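## Task

At the patch panel beneath the switch whose ports have red covers, unplug the patch lead in port 4 and seat it in port 6 until it clicks in. Do not unplug any other plug, and do not shift any other plug outward, since that can count as failure. At the end every plug must be latched in its port with its latch lever raised, each lead must still pass through the cable manager rings it is routed through, and no lead may have a new sharp bend or an existing bend made noticeably sharper. The robot must not fall or be left leaning, or the task fails.

## Robot and tools

ROBOT. An omnidirectional wheeled base carries a column about 1.7 m high. A carriage rides up and down it (lift_m) and holds two identical six-joint arms, left and right, each ending in a two-finger gripper. The arm bases sit about 0.57 m + lift_m above the floor; the carriage hangs about 0.15 m lower than that. Each hand reaches up to 0.78 m from its shoulder but only about 0.38 m below its arm base. Hand: about 0.16 m long, 0.1 m wide (0.14 m open); finger tips taper to about 0.005 m thick. Parked arm: joints 1-6 = 0, 0.05, 0.05, 1.45, 0, 0. Cameras: carriage_camera (fixed, forward, tilted ~20 degrees down), left_wrist_camera and right_wrist_camera (looking past the fingertips). Images are 896x504.

FRAMES. Base frame: metres, origin on the floor under the base centre, x forward, y left, z up. left_hand and right_hand report the point between the finger pads in this frame, plus quat_wxyz (hand z along the fingers, fingers open along hand y). base_odometry is in the frame the base had at scene start, counts wheel turns only (slip counts as travel), heading in rad, left positive, -3.142 to 3.142. Hand readings tend to sit above the true hand, especially at long reach or under load.

TOOL move. Every argument except cameras forms one action; base and joints motions start together.
- base: an offset from the base's current place, exactly one key: translate_m (metres, forward +, -2 to 2), strafe_m (metres, left +, -2 to 2) or rotate_rad (radians, counter-clockwise/left +, -6.3 to 6.3).
- joints: a single object keyed by joint name, each value an absolute target (not an offset). lift_m 0 to 1 m. For each arm (left_ / right_ prefix): joint1_rad -2.617 to 3.054 (yaw about vertical, 0 forward, + left); joint2_rad 0 to 3.141 (shoulder: 0 upper arm back and level, 1.57 up, 3.14 forward level); joint3_rad 0 to 3.141 (elbow, 0 folded, 3.14 straight); joint4_rad -1.57 to 1.57 (wrist pitch, + raises the tips); joint5_rad -1.57 to 1.57 (wrist yaw, + turns tips right, opposite to joint 1); joint6_rad -2.094 to 2.094 (roll about the fingers, + clockwise seen from the forearm); gripper_m 0 to 0.093 m pad gap. Done tolerances: lift 0.004, j1 0.02, j2 0.105, j3 0.06, j4 0.04, j5 0.025, j6 0.02, gripper 0.004.
- speeds: optional caps for this action: translate_m and strafe_m 0.02-0.5 m/s, rotate_rad 0.05-1.57 rad/s, lift_m 0.08-0.25 m/s (top value is default).
- min_time_s: 0.1 to 8 s, the shortest duration for each arm/gripper motion; straighter, gentler paths.
- cameras: list of carriage_camera, left_wrist_camera, right_wrist_camera or all; omitted = all, [] = none.
An unknown key makes the call invalid; an out-of-range value is refused, and after a refusal or a stop, the rest of that reply's move/wait/finished_scene calls are skipped. An empty move just reports state, images and the scene number.

TOOL wait: seconds 0 to 10; robot keeps its last commands. TOOL zoom_image: camera name and region [x0, y0, x1, y1] in pixels of that camera's latest image, at most 504x504. TOOL finished_scene: scene = current scene number; irreversible, result usually says whether the goal was met, next calls go to the new scene.

RESULTS. The move line reads done, or the worst status. base_status/joint_status per motion: done; off_target (resting off target, maybe still pushing); contact_stop or time_out (target dropped, holding in place); not_followed (arm targets withheld by the self-collision check, may retry later). on_its_own lists uncommanded behaviour (held at = target). motor_effort: percent of max, + toward larger values, peak in brackets, with sizeable error; lift effort falling while lowering means a hand rests on something. Joint torques are in joint order, include the arm's weight, and joints 1-3 wrap at ±28 N m. Gripper readings while gripping can read a few mm narrower (or slightly wider) than the part; closed on nothing reads 0.000-0.003. MOTOR HOT appears at 75 °C; at 100 °C an OVER-TEMPERATURE FAULT drops that arm for 30-60 s and keys report limit_stop_at_motor_heat (resend targets). Camera lines list any camera whose calibration pose changed.

CAUTIONS. The simulation keeps running while you think; the robot holds its last command. Do not leave arms stretched out idle; park them to cool. Arms have no contact stop and keep pressing, then spring to target once free. Never let the arms hit or squeeze each other; if targets are withheld, send one arm its own readings with joint 1 turned away, then the other. The base only stops on wheel effort, not arm contact; after a stop, back off about 0.2 m the way you came. Avoid high carriage plus stretched or loaded arms, sudden stops, hard pushes or pulls: the robot can tip, and only images show a lean. Don't reverse under a table edge. Don't drop, fling or knock items, or push anything out of the work area. Release grip by commanding a gap well above the reading. Take care not to tug neighbouring leads or plugs outward.

Each tool is called after "Call:" in YAML: its name, and indented under it one key for each argument.

## Session

I'll start by looking at the current state of the scene.

Call:
move:

Scene clock: 0.00 s.
Joint torques (N m): no reading
base_odometry: x=+0.000 y=+0.000 heading=+0.000
base_status: not commanded
joint_positions: lift_m=+0.300 left_joint1_rad=-0.020 left_joint2_rad=+0.032 left_joint3_rad=+0.040 left_joint4_rad=+1.455 left_joint5_rad=+0.040 left_joint6_rad=-0.028 left_gripper_m=+0.09396 right_joint1_rad=-0.001 right_joint2_rad=+0.068 right_joint3_rad=+0.059 right_joint4_rad=+1.501 right_joint5_rad=+0.000 right_joint6_rad=+0.040 right_gripper_m=+0.09396
joint_status: not commanded
motor_effort: lift_m=+41 drive_wheels=+2
left_hand: x=+0.2560 y=+0.3072 z=+1.3233 quat_wxyz=(+0.998, +0.020, +0.054, -0.025) (m; base frame)
right_hand: x=+0.2507 y=-0.3146 z=+1.3296 quat_wxyz=(+0.999, +0.001, +0.040, +0.019) (m; base frame)
pictures: carriage_camera, left_wrist_camera, right_wrist_camera

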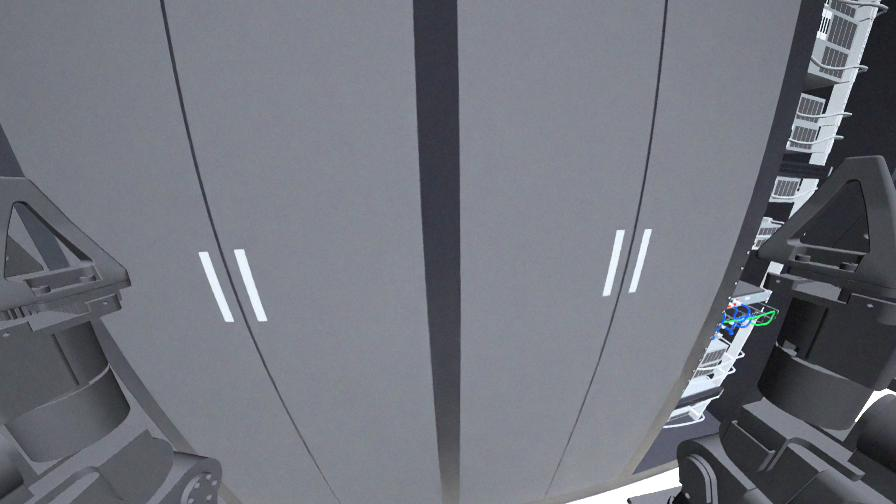

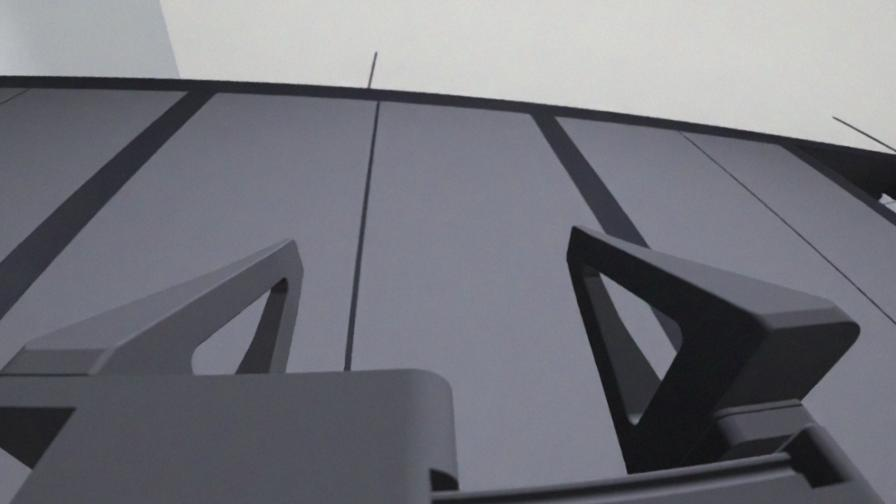

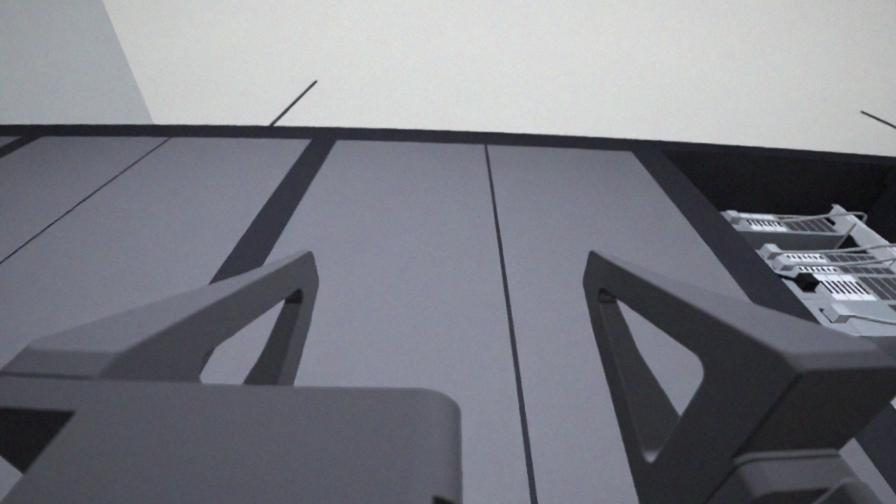

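Call:
move:
  base: {"strafe_m": -0.6}
  speeds: {"strafe_m": 0.25}

Scene clock: 26.50 s.
Joint torques (N m): left_arm=[-0.01 3.93 5.86 -0.11 -0.05 -0.16] | right_arm=[-0.16 2.82 5.42 -0.22 0 -0.1]
move: done
base_odometry: x=+0.001 y=-0.600 heading=+0.000
base_status: done
joint_positions: lift_m=+0.300 left_joint1_rad=-0.020 left_joint2_rad=+0.032 left_joint3_rad=+0.040 left_joint4_rad=+1.455 left_joint5_rad=+0.040 left_joint6_rad=-0.028 left_gripper_m=+0.09396 right_joint1_rad=-0.001 right_joint2_rad=+0.068 right_joint3_rad=+0.059 right_joint4_rad=+1.501 right_joint5_rad=+0.000 right_joint6_rad=+0.040 right_gripper_m=+0.09396
joint_status: not commanded
motor_effort: lift_m=+41(41) drive_wheels=-1(13)
left_hand: x=+0.2560 y=+0.3072 z=+1.3233 quat_wxyz=(+0.998, +0.020, +0.054, -0.025) (m; base frame)
right_hand: x=+0.2507 y=-0.3146 z=+1.3296 quat_wxyz=(+0.999, +0.001, +0.040, +0.019) (m; base frame)
pictures: carriage_camera, left_wrist_camera, right_wrist_camera

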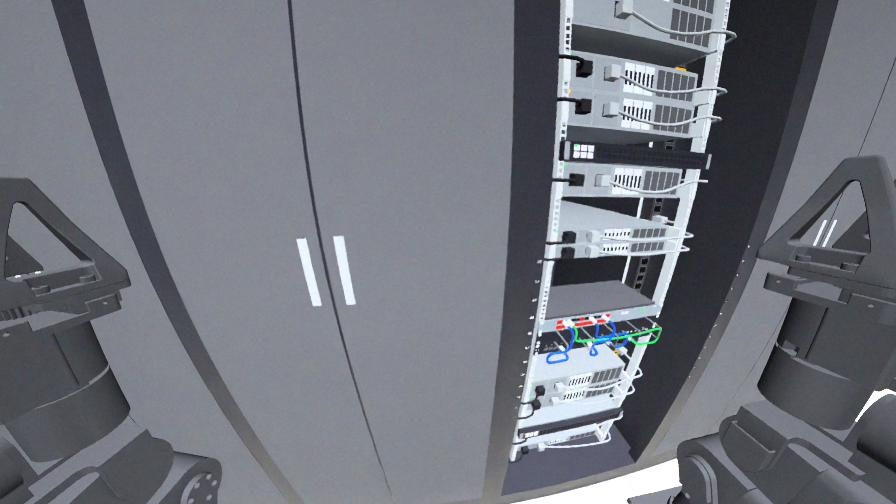

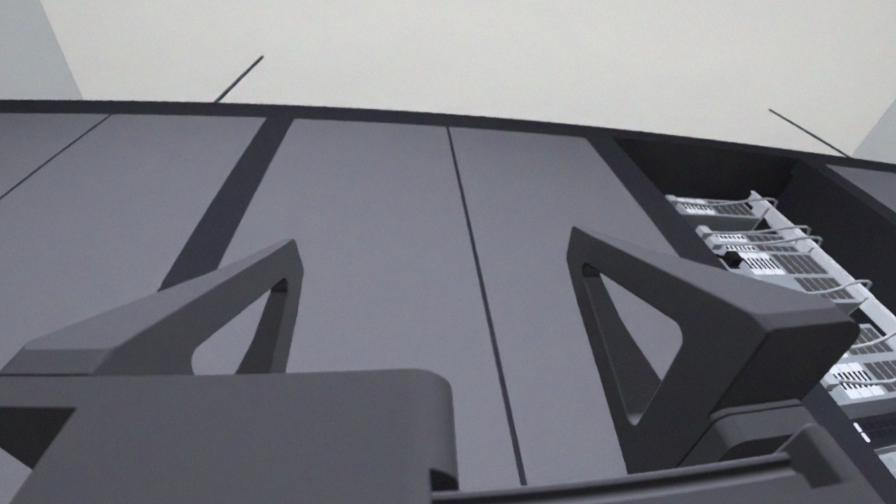

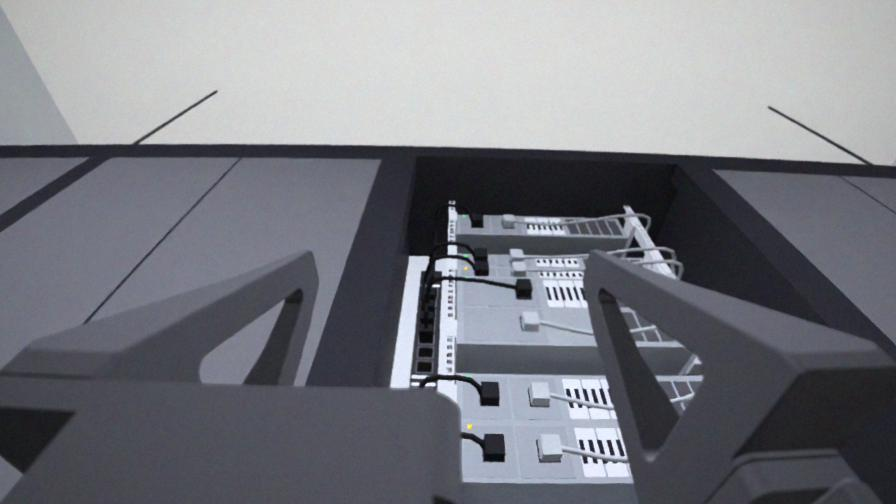

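Call:
move:
  base: {"strafe_m": -0.55}
  speeds: {"strafe_m": 0.25}

Call:
zoom_image:
  camera: "carriage_camera"
  region: [300, 230, 600, 400]

Scene clock: 36.70 s.
Joint torques (N m): left_arm=[-0.03 3.88 5.85 -0.1 -0.04 -0.15] | right_arm=[-0.24 2.91 5.64 -0.2 0.01 -0.11]
move: done
base_odometry: x=+0.001 y=-1.150 heading=+0.001
base_status: done
joint_positions: lift_m=+0.300 left_joint1_rad=-0.020 left_joint2_rad=+0.032 left_joint3_rad=+0.040 left_joint4_rad=+1.455 left_joint5_rad=+0.040 left_joint6_rad=-0.028 left_gripper_m=+0.09396 right_joint1_rad=-0.001 right_joint2_rad=+0.068 right_joint3_rad=+0.059 right_joint4_rad=+1.501 right_joint5_rad=+0.000 right_joint6_rad=+0.040 right_gripper_m=+0.09396
joint_status: not commanded
motor_effort: lift_m=+41(41) drive_wheels=+0(11)
left_hand: x=+0.2561 y=+0.3072 z=+1.3233 quat_wxyz=(+0.998, +0.020, +0.054, -0.025) (m; base frame)
right_hand: x=+0.2507 y=-0.3146 z=+1.3296 quat_wxyz=(+0.999, +0.001, +0.040, +0.019) (m; base frame)
pictures: carriage_camera, left_wrist_camera, right_wrist_camera
camera_calibration:
left_wrist_camera: T_world_to_cam=[[-0.0387243, -0.994399, -0.0983397, 0.445698], [0.740086, 0.0375824, -0.671461, 0.692517], [0.671396, -0.0987817, 0.734486, -0.991209], [0, 0, 0, 1]] pos_world=[0.170231, 0.319262, 1.23686]

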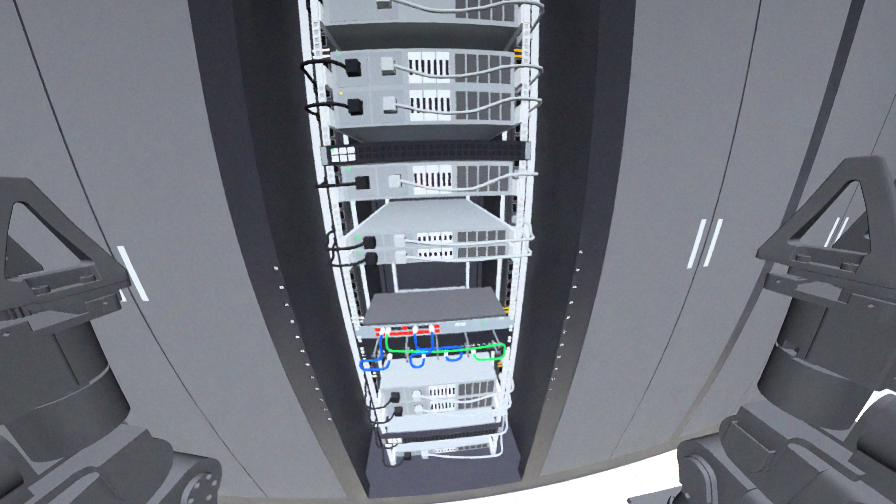

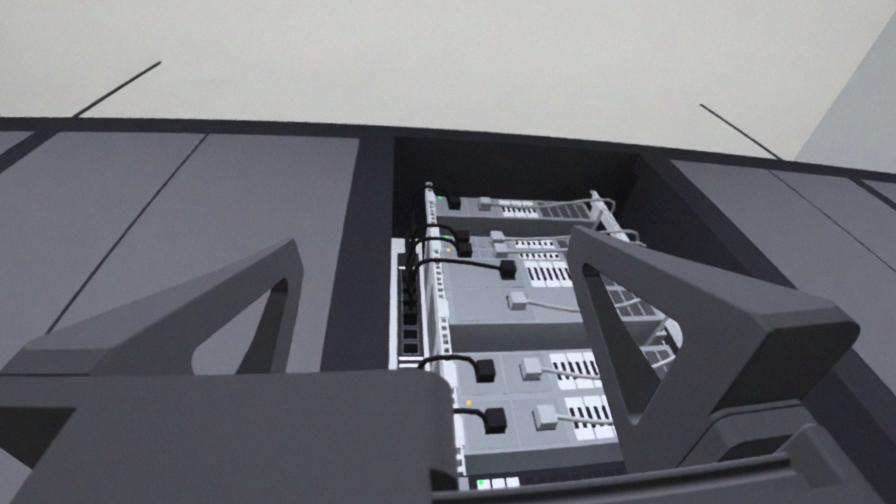

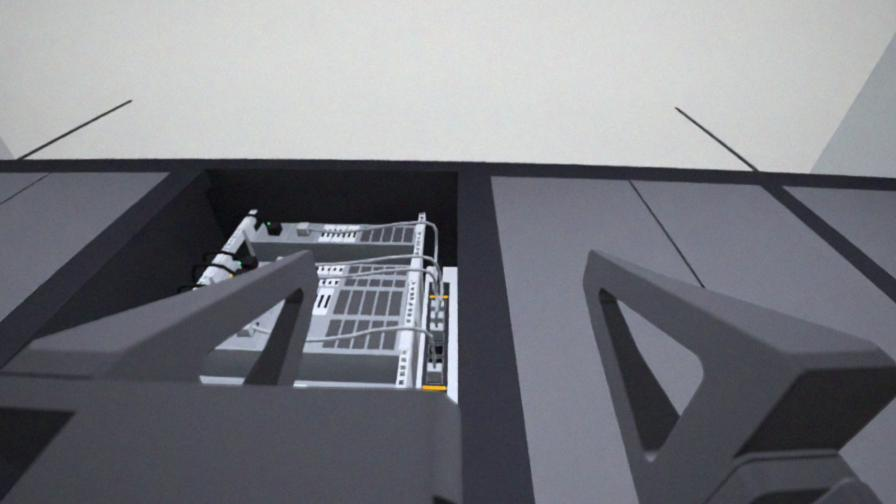

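Scaled by 1.680 from the camera's 896x504 image, which has a finer 1280x720 frame.

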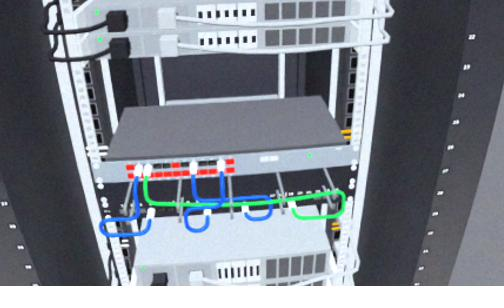

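Call:
move:
  joints: {"lift_m": 0.0}
  cameras: ["carriage_camera"]

Call:
zoom_image:
  camera: "carriage_camera"
  region: [340, 180, 560, 300]

Scene clock: 72.47 s.
Joint torques (N m): left_arm=[0.08 3.9 5.86 -0.1 -0.04 -0.15] | right_arm=[-0.08 2.8 5.3 -0.2 -0.03 -0.17]
move: done
base_odometry: x=+0.001 y=-1.150 heading=+0.001
base_status: not commanded
joint_positions: lift_m=+0.000 left_joint1_rad=-0.020 left_joint2_rad=+0.032 left_joint3_rad=+0.040 left_joint4_rad=+1.455 left_joint5_rad=+0.040 left_joint6_rad=-0.028 left_gripper_m=+0.09396 right_joint1_rad=-0.001 right_joint2_rad=+0.068 right_joint3_rad=+0.059 right_joint4_rad=+1.501 right_joint5_rad=+0.000 right_joint6_rad=+0.040 right_gripper_m=+0.09396
joint_status: all done
motor_effort: lift_m=+36(38) drive_wheels=-1(3)
left_hand: x=+0.2561 y=+0.3072 z=+1.0237 quat_wxyz=(+0.998, +0.020, +0.054, -0.025) (m; base frame)
right_hand: x=+0.2507 y=-0.3146 z=+1.0300 quat_wxyz=(+0.999, +0.001, +0.040, +0.019) (m; base frame)
pictures: carriage_camera
camera_calibration:
carriage_camera: T_world_to_cam=[[-0.031539, -0.999314, -0.0194245, 0.0223506], [-0.335851, 0.0288998, -0.941472, 1.00833], [0.941387, -0.0231694, -0.336532, 0.195735], [0, 0, 0, 1]] pos_world=[0.155091, -0.00227023, 1.01562]

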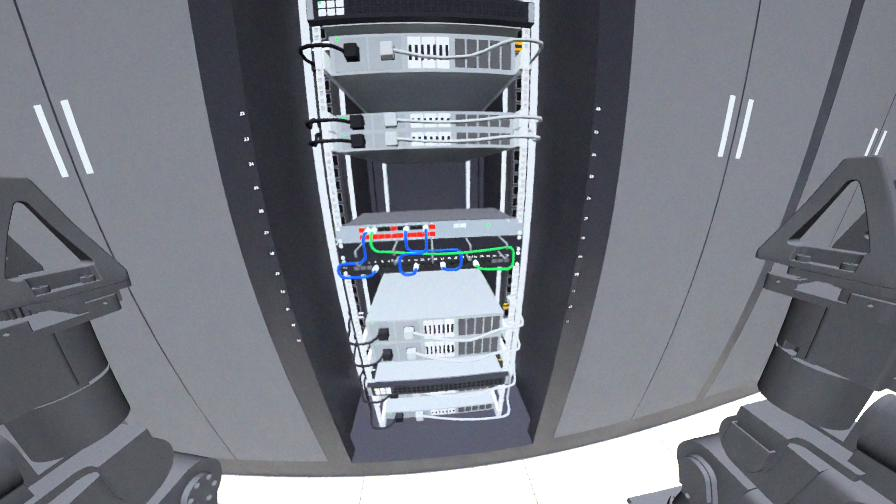

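Scaled by 2.291 from the camera's 896x504 image, which has a finer 1280x720 frame.

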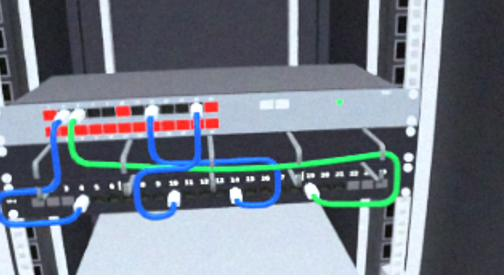

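Call:
zoom_image:
  camera: "carriage_camera"
  region: [330, 210, 440, 290]

Call:
zoom_image:
  camera: "carriage_camera"
  region: [420, 210, 530, 290]

Scaled by 4.582 from the camera's 896x504 image, which has a finer 1280x720 frame.

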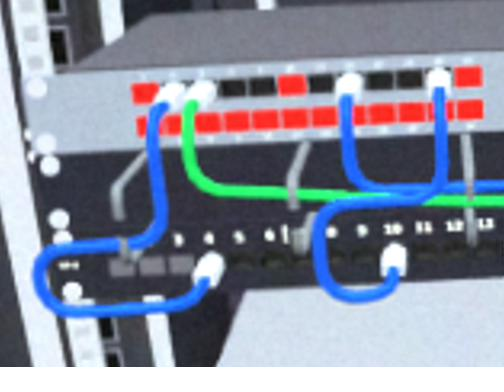

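Scaled by 4.582 from the camera's 896x504 image, which has a finer 1280x720 frame.

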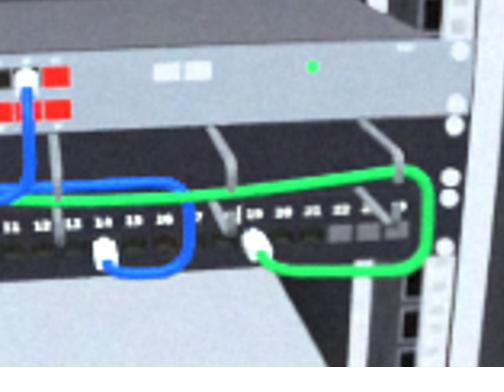

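Call:
move:
  base: {"translate_m": -0.1}
  speeds: {"translate_m": 0.15}
  cameras: []

Call:
move:
  base: {"strafe_m": -0.12}
  speeds: {"strafe_m": 0.15}
  joints: {"left_joint1_rad": 0.0, "left_joint2_rad": 0.99, "left_joint3_rad": 0.85, "left_joint4_rad": 0.14, "left_joint5_rad": 0.0, "left_joint6_rad": 0.0}
  min_time_s: 3

Scene clock: 238.13 s.
Joint torques (N m): left_arm=[0.06 3.9 5.83 -0.07 -0.05 -0.16] | right_arm=[-0.24 2.99 5.67 -0.17 0.01 -0.14]
move: done
base_odometry: x=-0.099 y=-1.150 heading=+0.000
base_status: done
joint_positions: lift_m=+0.000 left_joint1_rad=-0.020 left_joint2_rad=+0.032 left_joint3_rad=+0.040 left_joint4_rad=+1.454 left_joint5_rad=+0.040 left_joint6_rad=-0.028 left_gripper_m=+0.09396 right_joint1_rad=-0.001 right_joint2_rad=+0.068 right_joint3_rad=+0.059 right_joint4_rad=+1.500 right_joint5_rad=+0.000 right_joint6_rad=+0.040 right_gripper_m=+0.09396
joint_status: not commanded
motor_effort: lift_m=+36(36) drive_wheels=-1(10)
left_hand: x=+0.2563 y=+0.3072 z=+1.0237 quat_wxyz=(+0.998, +0.020, +0.055, -0.025) (m; base frame)
right_hand: x=+0.2509 y=-0.3146 z=+1.0300 quat_wxyz=(+0.999, +0.001, +0.040, +0.019) (m; base frame)
pictures: none
No camera images: "cameras" was empty.

Scene clock: 241.43 s.
Joint torques (N m): left_arm=[0.81 -1.11 10.32 1.97 -0.12 -0.03] | right_arm=[-0.14 3.03 5.52 -0.22 -0.02 -0.11]
move: done
base_odometry: x=-0.099 y=-1.270 heading=+0.000
base_status: done
joint_positions: lift_m=+0.000 left_joint1_rad=-0.009 left_joint2_rad=+0.983 left_joint3_rad=+0.818 left_joint4_rad=+0.144 left_joint5_rad=+0.009 left_joint6_rad=-0.012 left_gripper_m=+0.09396 right_joint1_rad=-0.001 right_joint2_rad=+0.068 right_joint3_rad=+0.059 right_joint4_rad=+1.500 right_joint5_rad=+0.000 right_joint6_rad=+0.040 right_gripper_m=+0.09396
joint_status: all done
motor_effort: lift_m=+36(36) drive_wheels=-3(9)
left_hand: x=+0.5999 y=+0.3098 z=+0.9424 quat_wxyz=(+0.700, +0.002, +0.715, -0.011) (m; base frame)
right_hand: x=+0.2509 y=-0.3145 z=+1.0300 quat_wxyz=(+0.999, +0.001, +0.040, +0.019) (m; base frame)
pictures: carriage_camera, left_wrist_camera, right_wrist_camera
camera_calibration:
carriage_camera: T_world_to_cam=[[-0.031539, -0.999314, -0.0194245, 0.0223506], [-0.335851, 0.0288998, -0.941472, 1.00833], [0.941387, -0.0231694, -0.336532, 0.195735], [0, 0, 0, 1]] pos_world=[0.155091, -0.00227023, 1.01562]
left_wrist_camera: T_world_to_cam=[[-0.0777655, -0.996957, -0.00534441, 0.360744], [-0.605594, 0.051495, -0.794106, 1.10068], [0.791965, -0.0585175, -0.607756, 0.238096], [0, 0, 0, 1]] pos_world=[0.506053, 0.3169, 1.02069]
right_wrist_camera: T_world_to_cam=[[0.0369251, -0.999075, -0.0220273, -0.303945], [0.783112, 0.0426221, -0.620418, 0.46495], [0.620783, 0.00565916, 0.783962, -0.835063], [0, 0, 0, 1]] pos_world=[0.165508, -0.318756, 0.936426]

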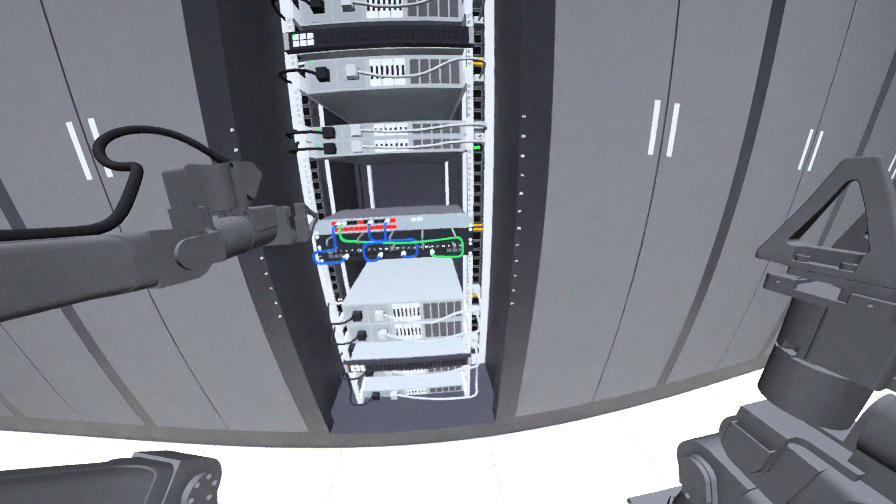

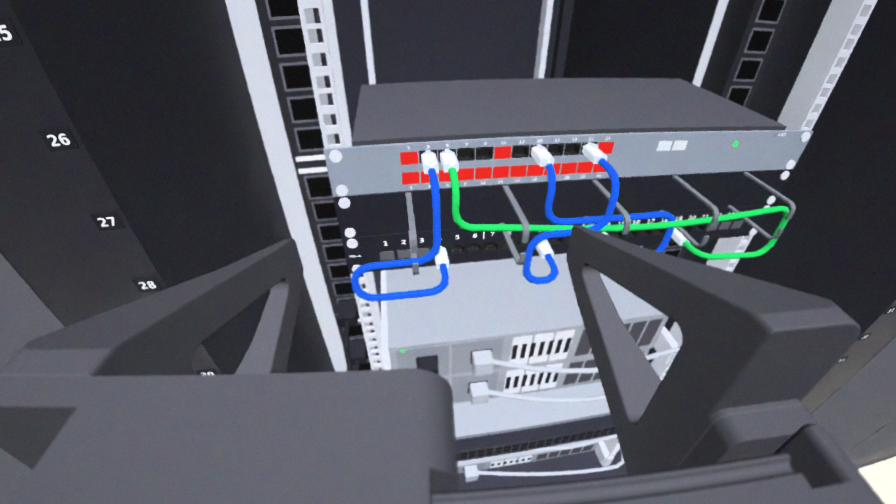

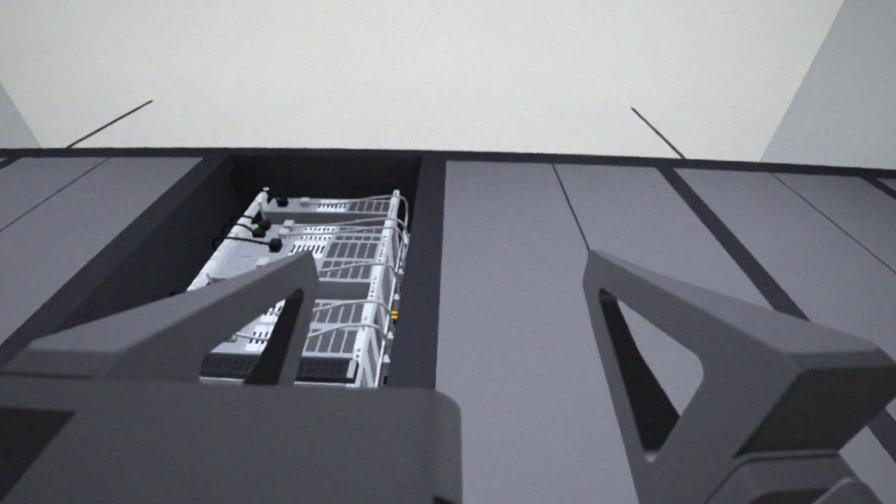

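Call:
zoom_image:
  camera: "left_wrist_camera"
  region: [320, 120, 580, 320]

Call:
zoom_image:
  camera: "left_wrist_camera"
  region: [380, 200, 500, 310]

Call:
zoom_image:
  camera: "left_wrist_camera"
  region: [560, 120, 830, 320]

Scaled by 1.938 from the camera's 896x504 image, which has a finer 1280x720 frame.

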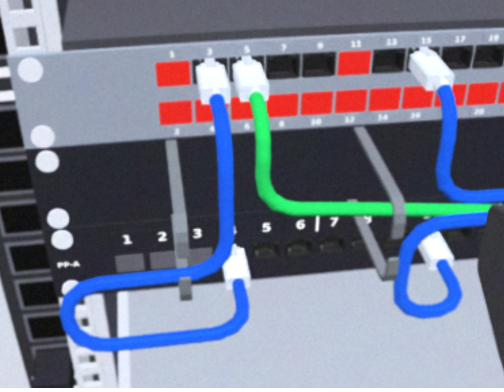

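Scaled by 4.200 from the camera's 896x504 image, which has a finer 1280x720 frame.

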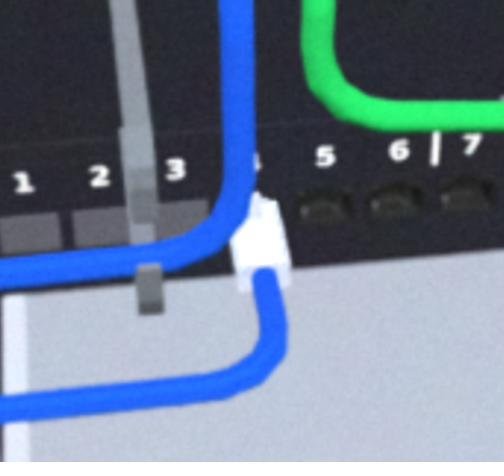

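Scaled by 1.867 from the camera's 896x504 image, which has a finer 1280x720 frame.

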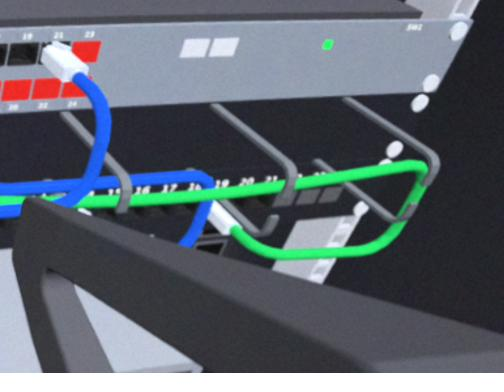

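Call:
move:
  joints: {"left_joint1_rad": -0.03, "left_joint2_rad": 1.70, "left_joint3_rad": 0.93, "left_joint4_rad": 0.784, "left_joint5_rad": 0.0, "left_joint6_rad": 0.0}
  min_time_s: 3
  cameras: ["carriage_camera", "left_wrist_camera"]

Call:
zoom_image:
  camera: "left_wrist_camera"
  region: [330, 150, 560, 350]

Scene clock: 387.83 s.
Joint torques (N m): left_arm=[-0.87 -5.37 9.37 2.14 -0.12 -0.04] | right_arm=[-0.17 3.1 5.46 -0.16 0.03 -0.15]
move: done
base_odometry: x=-0.099 y=-1.270 heading=+0.000
base_status: not commanded
joint_positions: lift_m=+0.000 left_joint1_rad=-0.020 left_joint2_rad=+1.688 left_joint3_rad=+0.900 left_joint4_rad=+0.766 left_joint5_rad=+0.008 left_joint6_rad=-0.011 left_gripper_m=+0.09396 right_joint1_rad=-0.001 right_joint2_rad=+0.068 right_joint3_rad=+0.059 right_joint4_rad=+1.500 right_joint5_rad=+0.000 right_joint6_rad=+0.040 right_gripper_m=+0.09396
joint_status: all done
motor_effort: lift_m=+36(36) drive_wheels=-1(3)
left_hand: x=+0.7410 y=+0.3029 z=+0.8346 quat_wxyz=(+0.699, +0.006, +0.715, -0.014) (m; base frame)
right_hand: x=+0.2509 y=-0.3145 z=+1.0300 quat_wxyz=(+0.999, +0.001, +0.040, +0.019) (m; base frame)
pictures: carriage_camera, left_wrist_camera
camera_calibration:
carriage_camera: T_world_to_cam=[[-0.031539, -0.999314, -0.0194245, 0.0223506], [-0.335851, 0.0288998, -0.941472, 1.00833], [0.941387, -0.0231694, -0.336532, 0.195735], [0, 0, 0, 1]] pos_world=[0.155091, -0.00227023, 1.01562]
left_wrist_camera: T_world_to_cam=[[-0.0881619, -0.996085, -0.00648805, 0.372653], [-0.605645, 0.0587736, -0.793562, 1.0982], [0.790836, -0.0660324, -0.608455, 0.064076], [0, 0, 0, 1]] pos_world=[0.647297, 0.31088, 0.912892]

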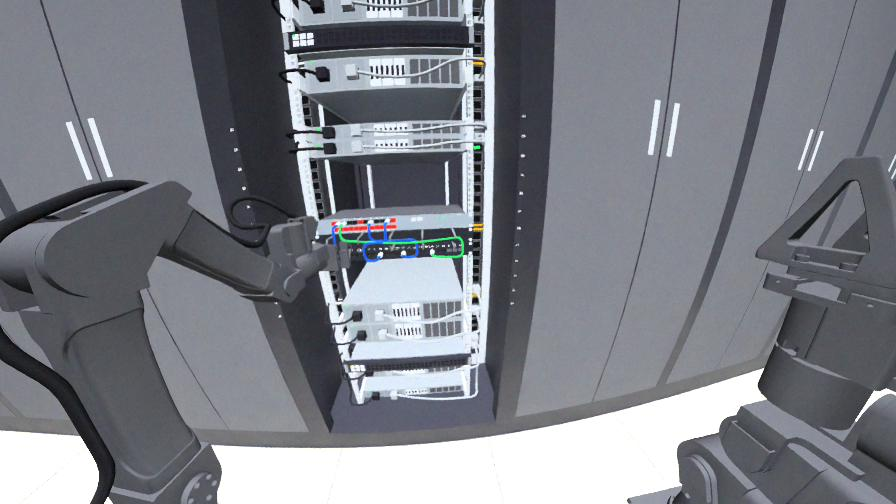

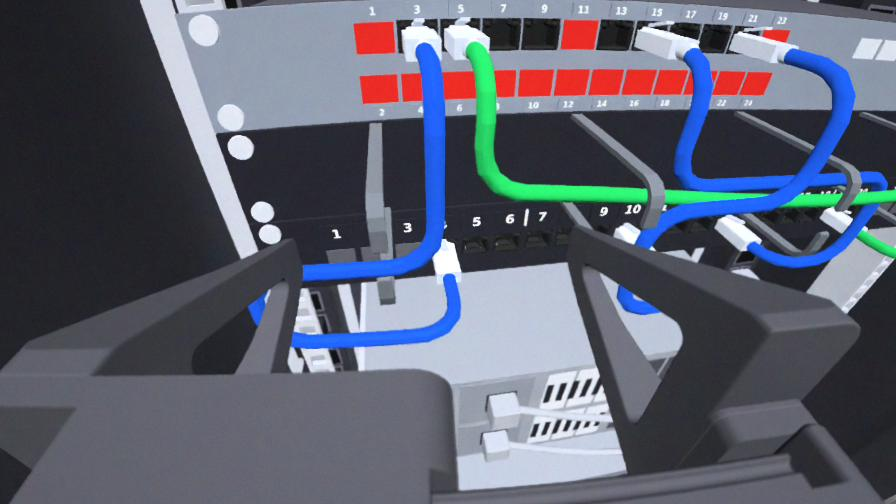

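Scaled by 2.191 from the camera's 896x504 image, which has a finer 1280x720 frame.

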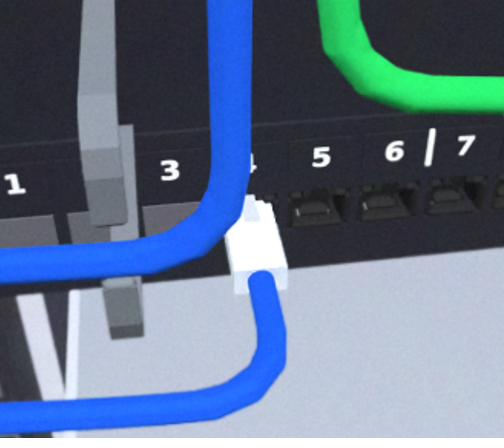

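Call:
zoom_image:
  camera: "left_wrist_camera"
  region: [400, 215, 500, 295]

Call:
zoom_image:
  camera: "left_wrist_camera"
  region: [350, 0, 510, 110]

Call:
zoom_image:
  camera: "left_wrist_camera"
  region: [340, 110, 470, 320]

Scaled by 5.040 from the camera's 896x504 image, which has a finer 1280x720 frame.

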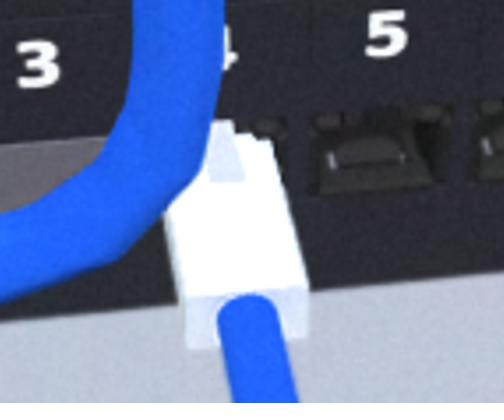

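Scaled by 3.150 from the camera's 896x504 image, which has a finer 1280x720 frame.

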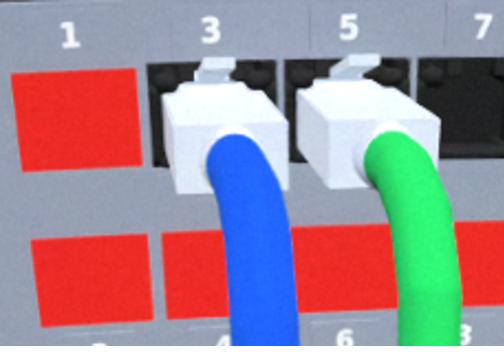

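Scaled by 2.400 from the camera's 896x504 image, which has a finer 1280x720 frame.

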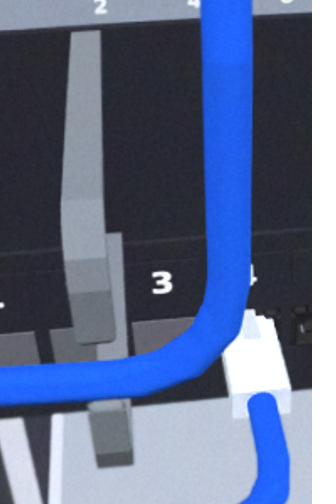

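Call:
move:
  joints: {"left_joint1_rad": 0.2, "left_joint2_rad": 1.5, "left_joint3_rad": 0.75, "left_joint4_rad": 0.784, "left_joint5_rad": 0.5, "left_joint6_rad": 0.8}
  min_time_s: 2.5
  cameras: []

Call:
move:
  joints: {"left_joint1_rad": 0.245, "left_joint2_rad": 1.97, "left_joint3_rad": 0.95, "left_joint4_rad": 1.065, "left_joint5_rad": 0.877, "left_joint6_rad": 1.57}
  min_time_s: 3
  cameras: ["carriage_camera", "left_wrist_camera"]

Scene clock: 451.83 s.
Joint torques (N m): left_arm=[0.8 -7.45 6.06 2.02 0.09 -0.07] | right_arm=[-0.28 3 5.42 -0.18 0.04 -0.14]
move: done
base_odometry: x=-0.099 y=-1.270 heading=+0.000
base_status: not commanded
joint_positions: lift_m=+0.000 left_joint1_rad=+0.192 left_joint2_rad=+1.531 left_joint3_rad=+0.757 left_joint4_rad=+0.768 left_joint5_rad=+0.490 left_joint6_rad=+0.787 left_gripper_m=+0.09396 right_joint1_rad=-0.001 right_joint2_rad=+0.068 right_joint3_rad=+0.059 right_joint4_rad=+1.500 right_joint5_rad=+0.000 right_joint6_rad=+0.040 right_gripper_m=+0.09396
joint_status: all done
motor_effort: lift_m=+36(36) drive_wheels=-1(2)
left_hand: x=+0.6885 y=+0.3212 z=+0.8434 quat_wxyz=(+0.685, +0.365, +0.607, +0.170) (m; base frame)
right_hand: x=+0.2509 y=-0.3145 z=+1.0300 quat_wxyz=(+0.999, +0.001, +0.040, +0.019) (m; base frame)
pictures: none
No camera images: "cameras" was empty.

Scene clock: 455.13 s.
Joint torques (N m): left_arm=[0.81 -6.39 7.94 1.87 0.08 -0.1] | right_arm=[-0.14 2.89 5.48 -0.14 0.02 -0.13]
move: done
base_odometry: x=-0.099 y=-1.270 heading=+0.000
base_status: not commanded
joint_positions: lift_m=+0.000 left_joint1_rad=+0.236 left_joint2_rad=+1.958 left_joint3_rad=+0.924 left_joint4_rad=+1.047 left_joint5_rad=+0.868 left_joint6_rad=+1.558 left_gripper_m=+0.09396 right_joint1_rad=-0.001 right_joint2_rad=+0.068 right_joint3_rad=+0.059 right_joint4_rad=+1.500 right_joint5_rad=+0.000 right_joint6_rad=+0.040 right_gripper_m=+0.09396
joint_status: all done
motor_effort: lift_m=+36(36) drive_wheels=+0(3)
left_hand: x=+0.7280 y=+0.2998 z=+0.7763 quat_wxyz=(+0.634, +0.627, +0.320, +0.320) (m; base frame)
right_hand: x=+0.2509 y=-0.3145 z=+1.0300 quat_wxyz=(+0.999, +0.001, +0.040, +0.019) (m; base frame)
pictures: carriage_camera, left_wrist_camera
camera_calibration:
carriage_camera: T_world_to_cam=[[-0.031539, -0.999314, -0.0194245, 0.0223506], [-0.335851, 0.0288998, -0.941472, 1.00833], [0.941387, -0.0231694, -0.336532, 0.195735], [0, 0, 0, 1]] pos_world=[0.155091, -0.00227023, 1.01562]
left_wrist_camera: T_world_to_cam=[[-0.0319368, 0.0433357, -0.99855, 0.785589], [-0.000161736, 0.999059, 0.043363, -0.328134], [0.99949, 0.00154638, -0.0318997, -0.581045], [0, 0, 0, 1]] pos_world=[0.605785, 0.29468, 0.780144]

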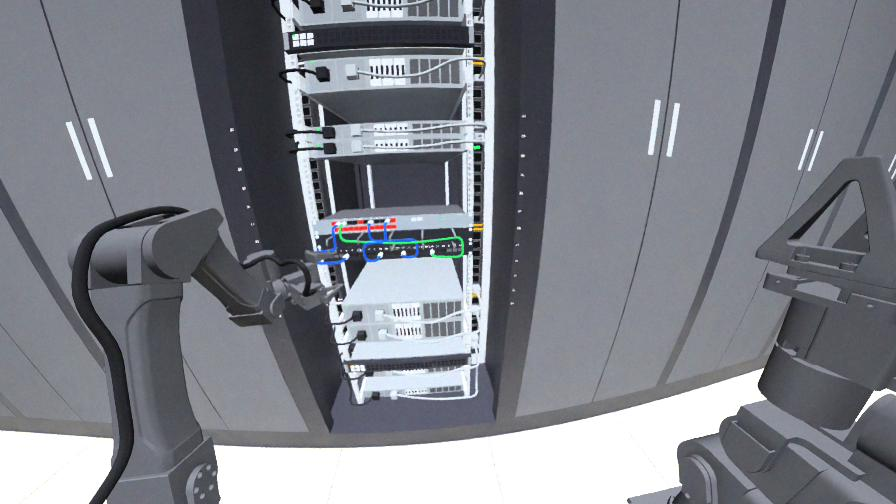

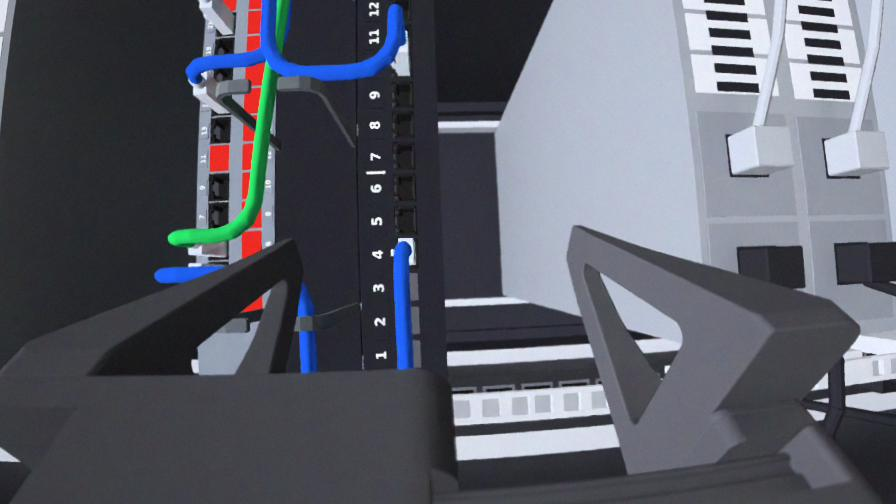

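Call:
zoom_image:
  camera: "left_wrist_camera"
  region: [280, 130, 480, 370]

Call:
zoom_image:
  camera: "left_wrist_camera"
  region: [350, 150, 450, 280]

Call:
zoom_image:
  camera: "left_wrist_camera"
  region: [160, 0, 440, 260]

Scaled by 2.100 from the camera's 896x504 image, which has a finer 1280x720 frame.

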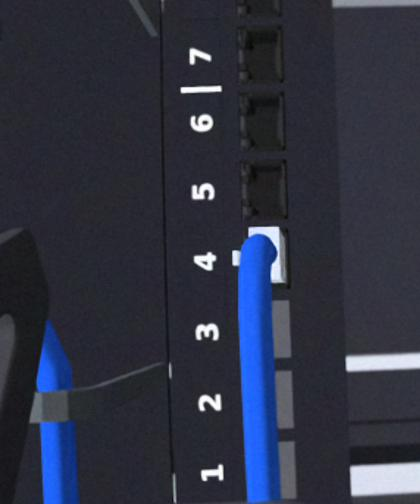

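Scaled by 3.877 from the camera's 896x504 image, which has a finer 1280x720 frame.

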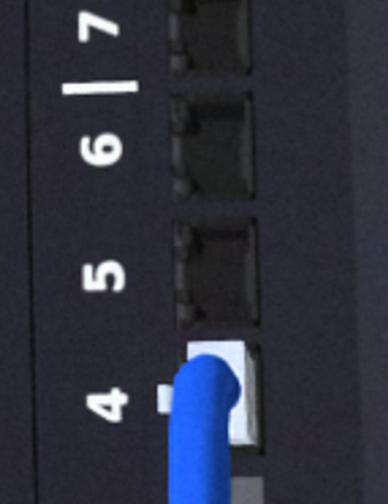

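Scaled by 1.800 from the camera's 896x504 image, which has a finer 1280x720 frame.

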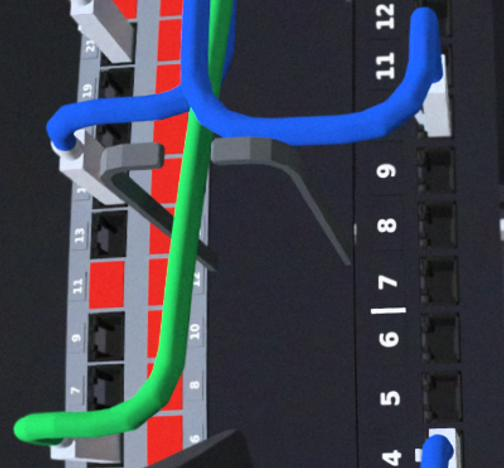

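Call:
zoom_image:
  camera: "carriage_camera"
  region: [740, 140, 896, 310]

Call:
zoom_image:
  camera: "carriage_camera"
  region: [220, 200, 420, 340]

Scaled by 2.965 from the camera's 896x504 image, which has a finer 1280x720 frame.

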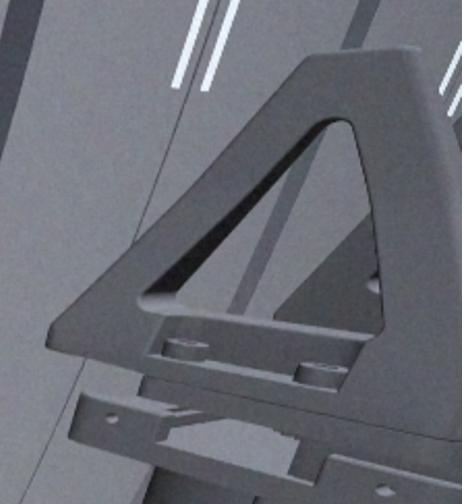

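Scaled by 2.520 from the camera's 896x504 image, which has a finer 1280x720 frame.

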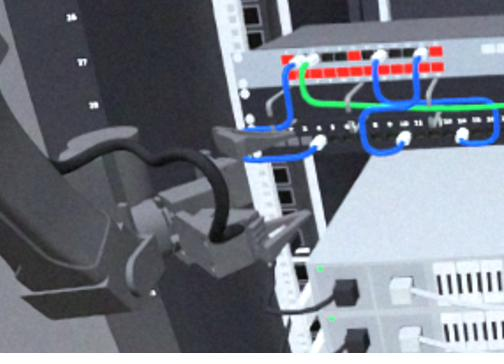

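Call:
move:
  joints: {"left_joint1_rad": 0.245, "left_joint2_rad": 1.75, "left_joint3_rad": 0.75, "left_joint4_rad": 1.065, "left_joint5_rad": 0.877, "left_joint6_rad": 1.57, "left_gripper_m": 0.0}
  min_time_s: 2
  cameras: ["left_wrist_camera"]

Call:
zoom_image:
  camera: "left_wrist_camera"
  region: [380, 200, 500, 320]

Scene clock: 720.00 s.
Joint torques (N m): left_arm=[0.87 -8.8 5.11 1.82 0.08 -0.11] | right_arm=[-0.17 2.85 5.49 -0.21 -0.01 -0.11]
move: done
base_odometry: x=-0.099 y=-1.270 heading=+0.000
base_status: not commanded
joint_positions: lift_m=+0.000 left_joint1_rad=+0.236 left_joint2_rad=+1.785 left_joint3_rad=+0.757 left_joint4_rad=+1.051 left_joint5_rad=+0.869 left_joint6_rad=+1.559 left_gripper_m=+0.00043 right_joint1_rad=-0.001 right_joint2_rad=+0.068 right_joint3_rad=+0.059 right_joint4_rad=+1.500 right_joint5_rad=+0.000 right_joint6_rad=+0.040 right_gripper_m=+0.09396
joint_status: all done
motor_effort: lift_m=+36(36) drive_wheels=-1(2)
left_hand: x=+0.6866 y=+0.2897 z=+0.7924 quat_wxyz=(+0.635, +0.627, +0.315, +0.324) (m; base frame)
right_hand: x=+0.2509 y=-0.3145 z=+1.0300 quat_wxyz=(+0.999, +0.001, +0.040, +0.019) (m; base frame)
pictures: left_wrist_camera
camera_calibration:
left_wrist_camera: T_world_to_cam=[[-0.0220876, 0.0467969, -0.99866, 0.793127], [0.000979851, 0.998904, 0.0467867, -0.322102], [0.999756, 0.0000548687, -0.0221093, -0.546541], [0, 0, 0, 1]] pos_world=[0.564241, 0.284663, 0.795051]

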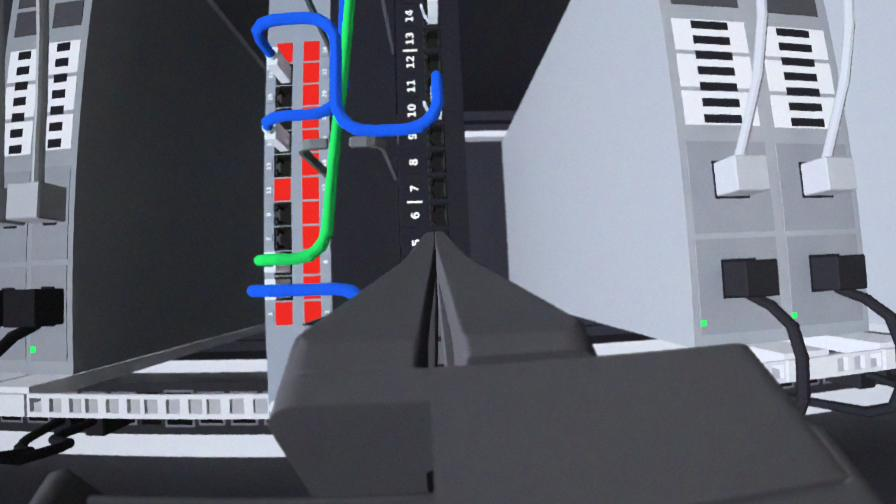

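Scaled by 4.200 from the camera's 896x504 image, which has a finer 1280x720 frame.

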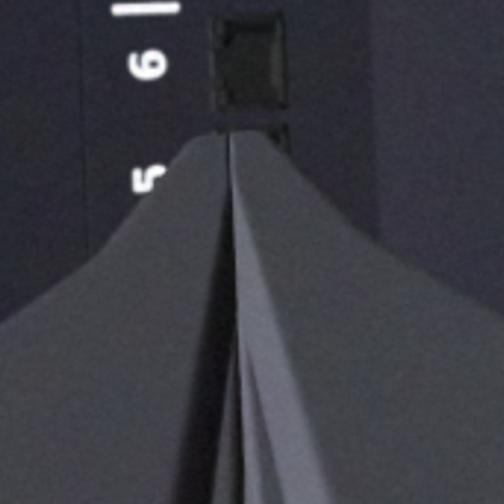

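Call:
move:
  joints: {"left_joint1_rad": -0.05, "left_joint2_rad": 1.60, "left_joint3_rad": 0.62, "left_joint4_rad": 1.02, "left_joint5_rad": -0.05, "left_joint6_rad": 1.57, "left_gripper_m": 0.03}
  min_time_s: 3
  cameras: ["left_wrist_camera"]

Scene clock: 846.57 s.
Joint torques (N m): left_arm=[-0.75 -7.76 5.45 1.98 -0.11 -0.11] | right_arm=[-0.14 3.06 5.44 -0.24 -0.03 -0.14]
move: done
base_odometry: x=-0.099 y=-1.270 heading=+0.000
base_status: not commanded
joint_positions: lift_m=+0.000 left_joint1_rad=-0.041 left_joint2_rad=+1.632 left_joint3_rad=+0.627 left_joint4_rad=+1.021 left_joint5_rad=-0.040 left_joint6_rad=+1.559 left_gripper_m=+0.02988 right_joint1_rad=-0.001 right_joint2_rad=+0.068 right_joint3_rad=+0.059 right_joint4_rad=+1.500 right_joint5_rad=+0.000 right_joint6_rad=+0.040 right_gripper_m=+0.09396
joint_status: all done
motor_effort: lift_m=+36(36) drive_wheels=-1(2)
left_hand: x=+0.6928 y=+0.3022 z=+0.8021 quat_wxyz=(+0.508, +0.493, +0.499, +0.501) (m; base frame)
right_hand: x=+0.2509 y=-0.3145 z=+1.0300 quat_wxyz=(+0.999, +0.001, +0.040, +0.019) (m; base frame)
pictures: left_wrist_camera
camera_calibration:
left_wrist_camera: T_world_to_cam=[[-0.0434944, 0.00671939, -0.999031, 0.829627], [-0.588766, 0.807706, 0.0310654, 0.143858], [0.807133, 0.589547, -0.0311746, -0.590014], [0, 0, 0, 1]] pos_world=[0.597002, 0.226071, 0.805961]

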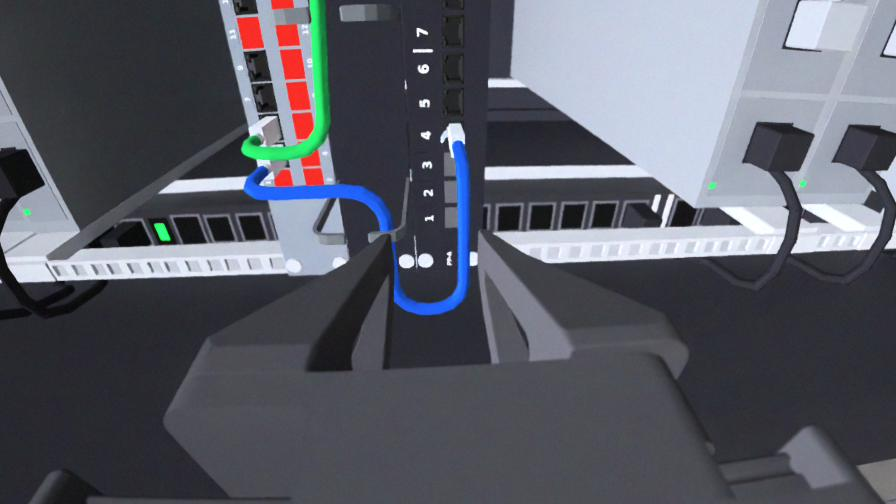

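Call:
zoom_image:
  camera: "left_wrist_camera"
  region: [360, 100, 500, 320]

Call:
zoom_image:
  camera: "left_wrist_camera"
  region: [420, 90, 500, 170]

Call:
zoom_image:
  camera: "left_wrist_camera"
  region: [230, 60, 430, 260]

Scaled by 2.291 from the camera's 896x504 image, which has a finer 1280x720 frame.

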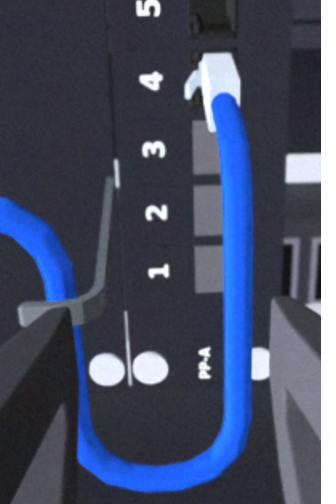

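Scaled by 6.300 from the camera's 896x504 image, which has a finer 1280x720 frame.

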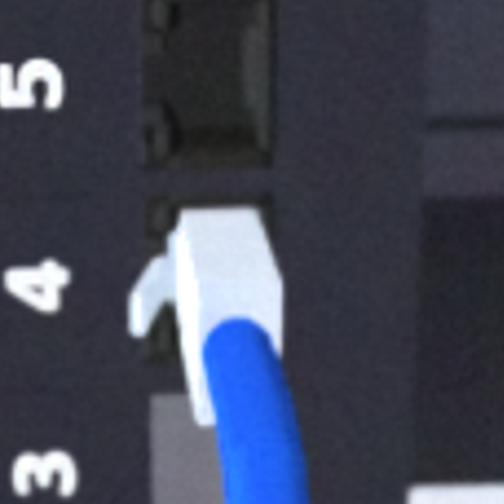

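Scaled by 2.520 from the camera's 896x504 image, which has a finer 1280x720 frame.

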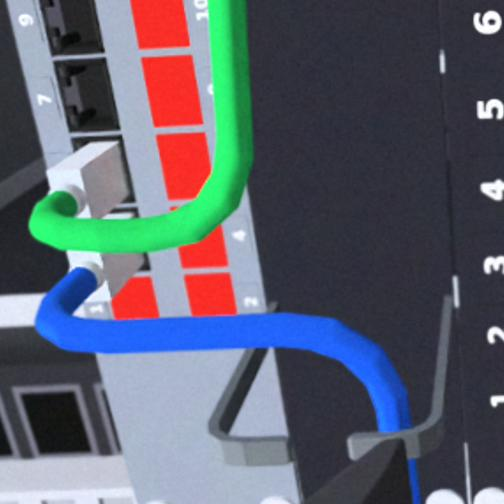

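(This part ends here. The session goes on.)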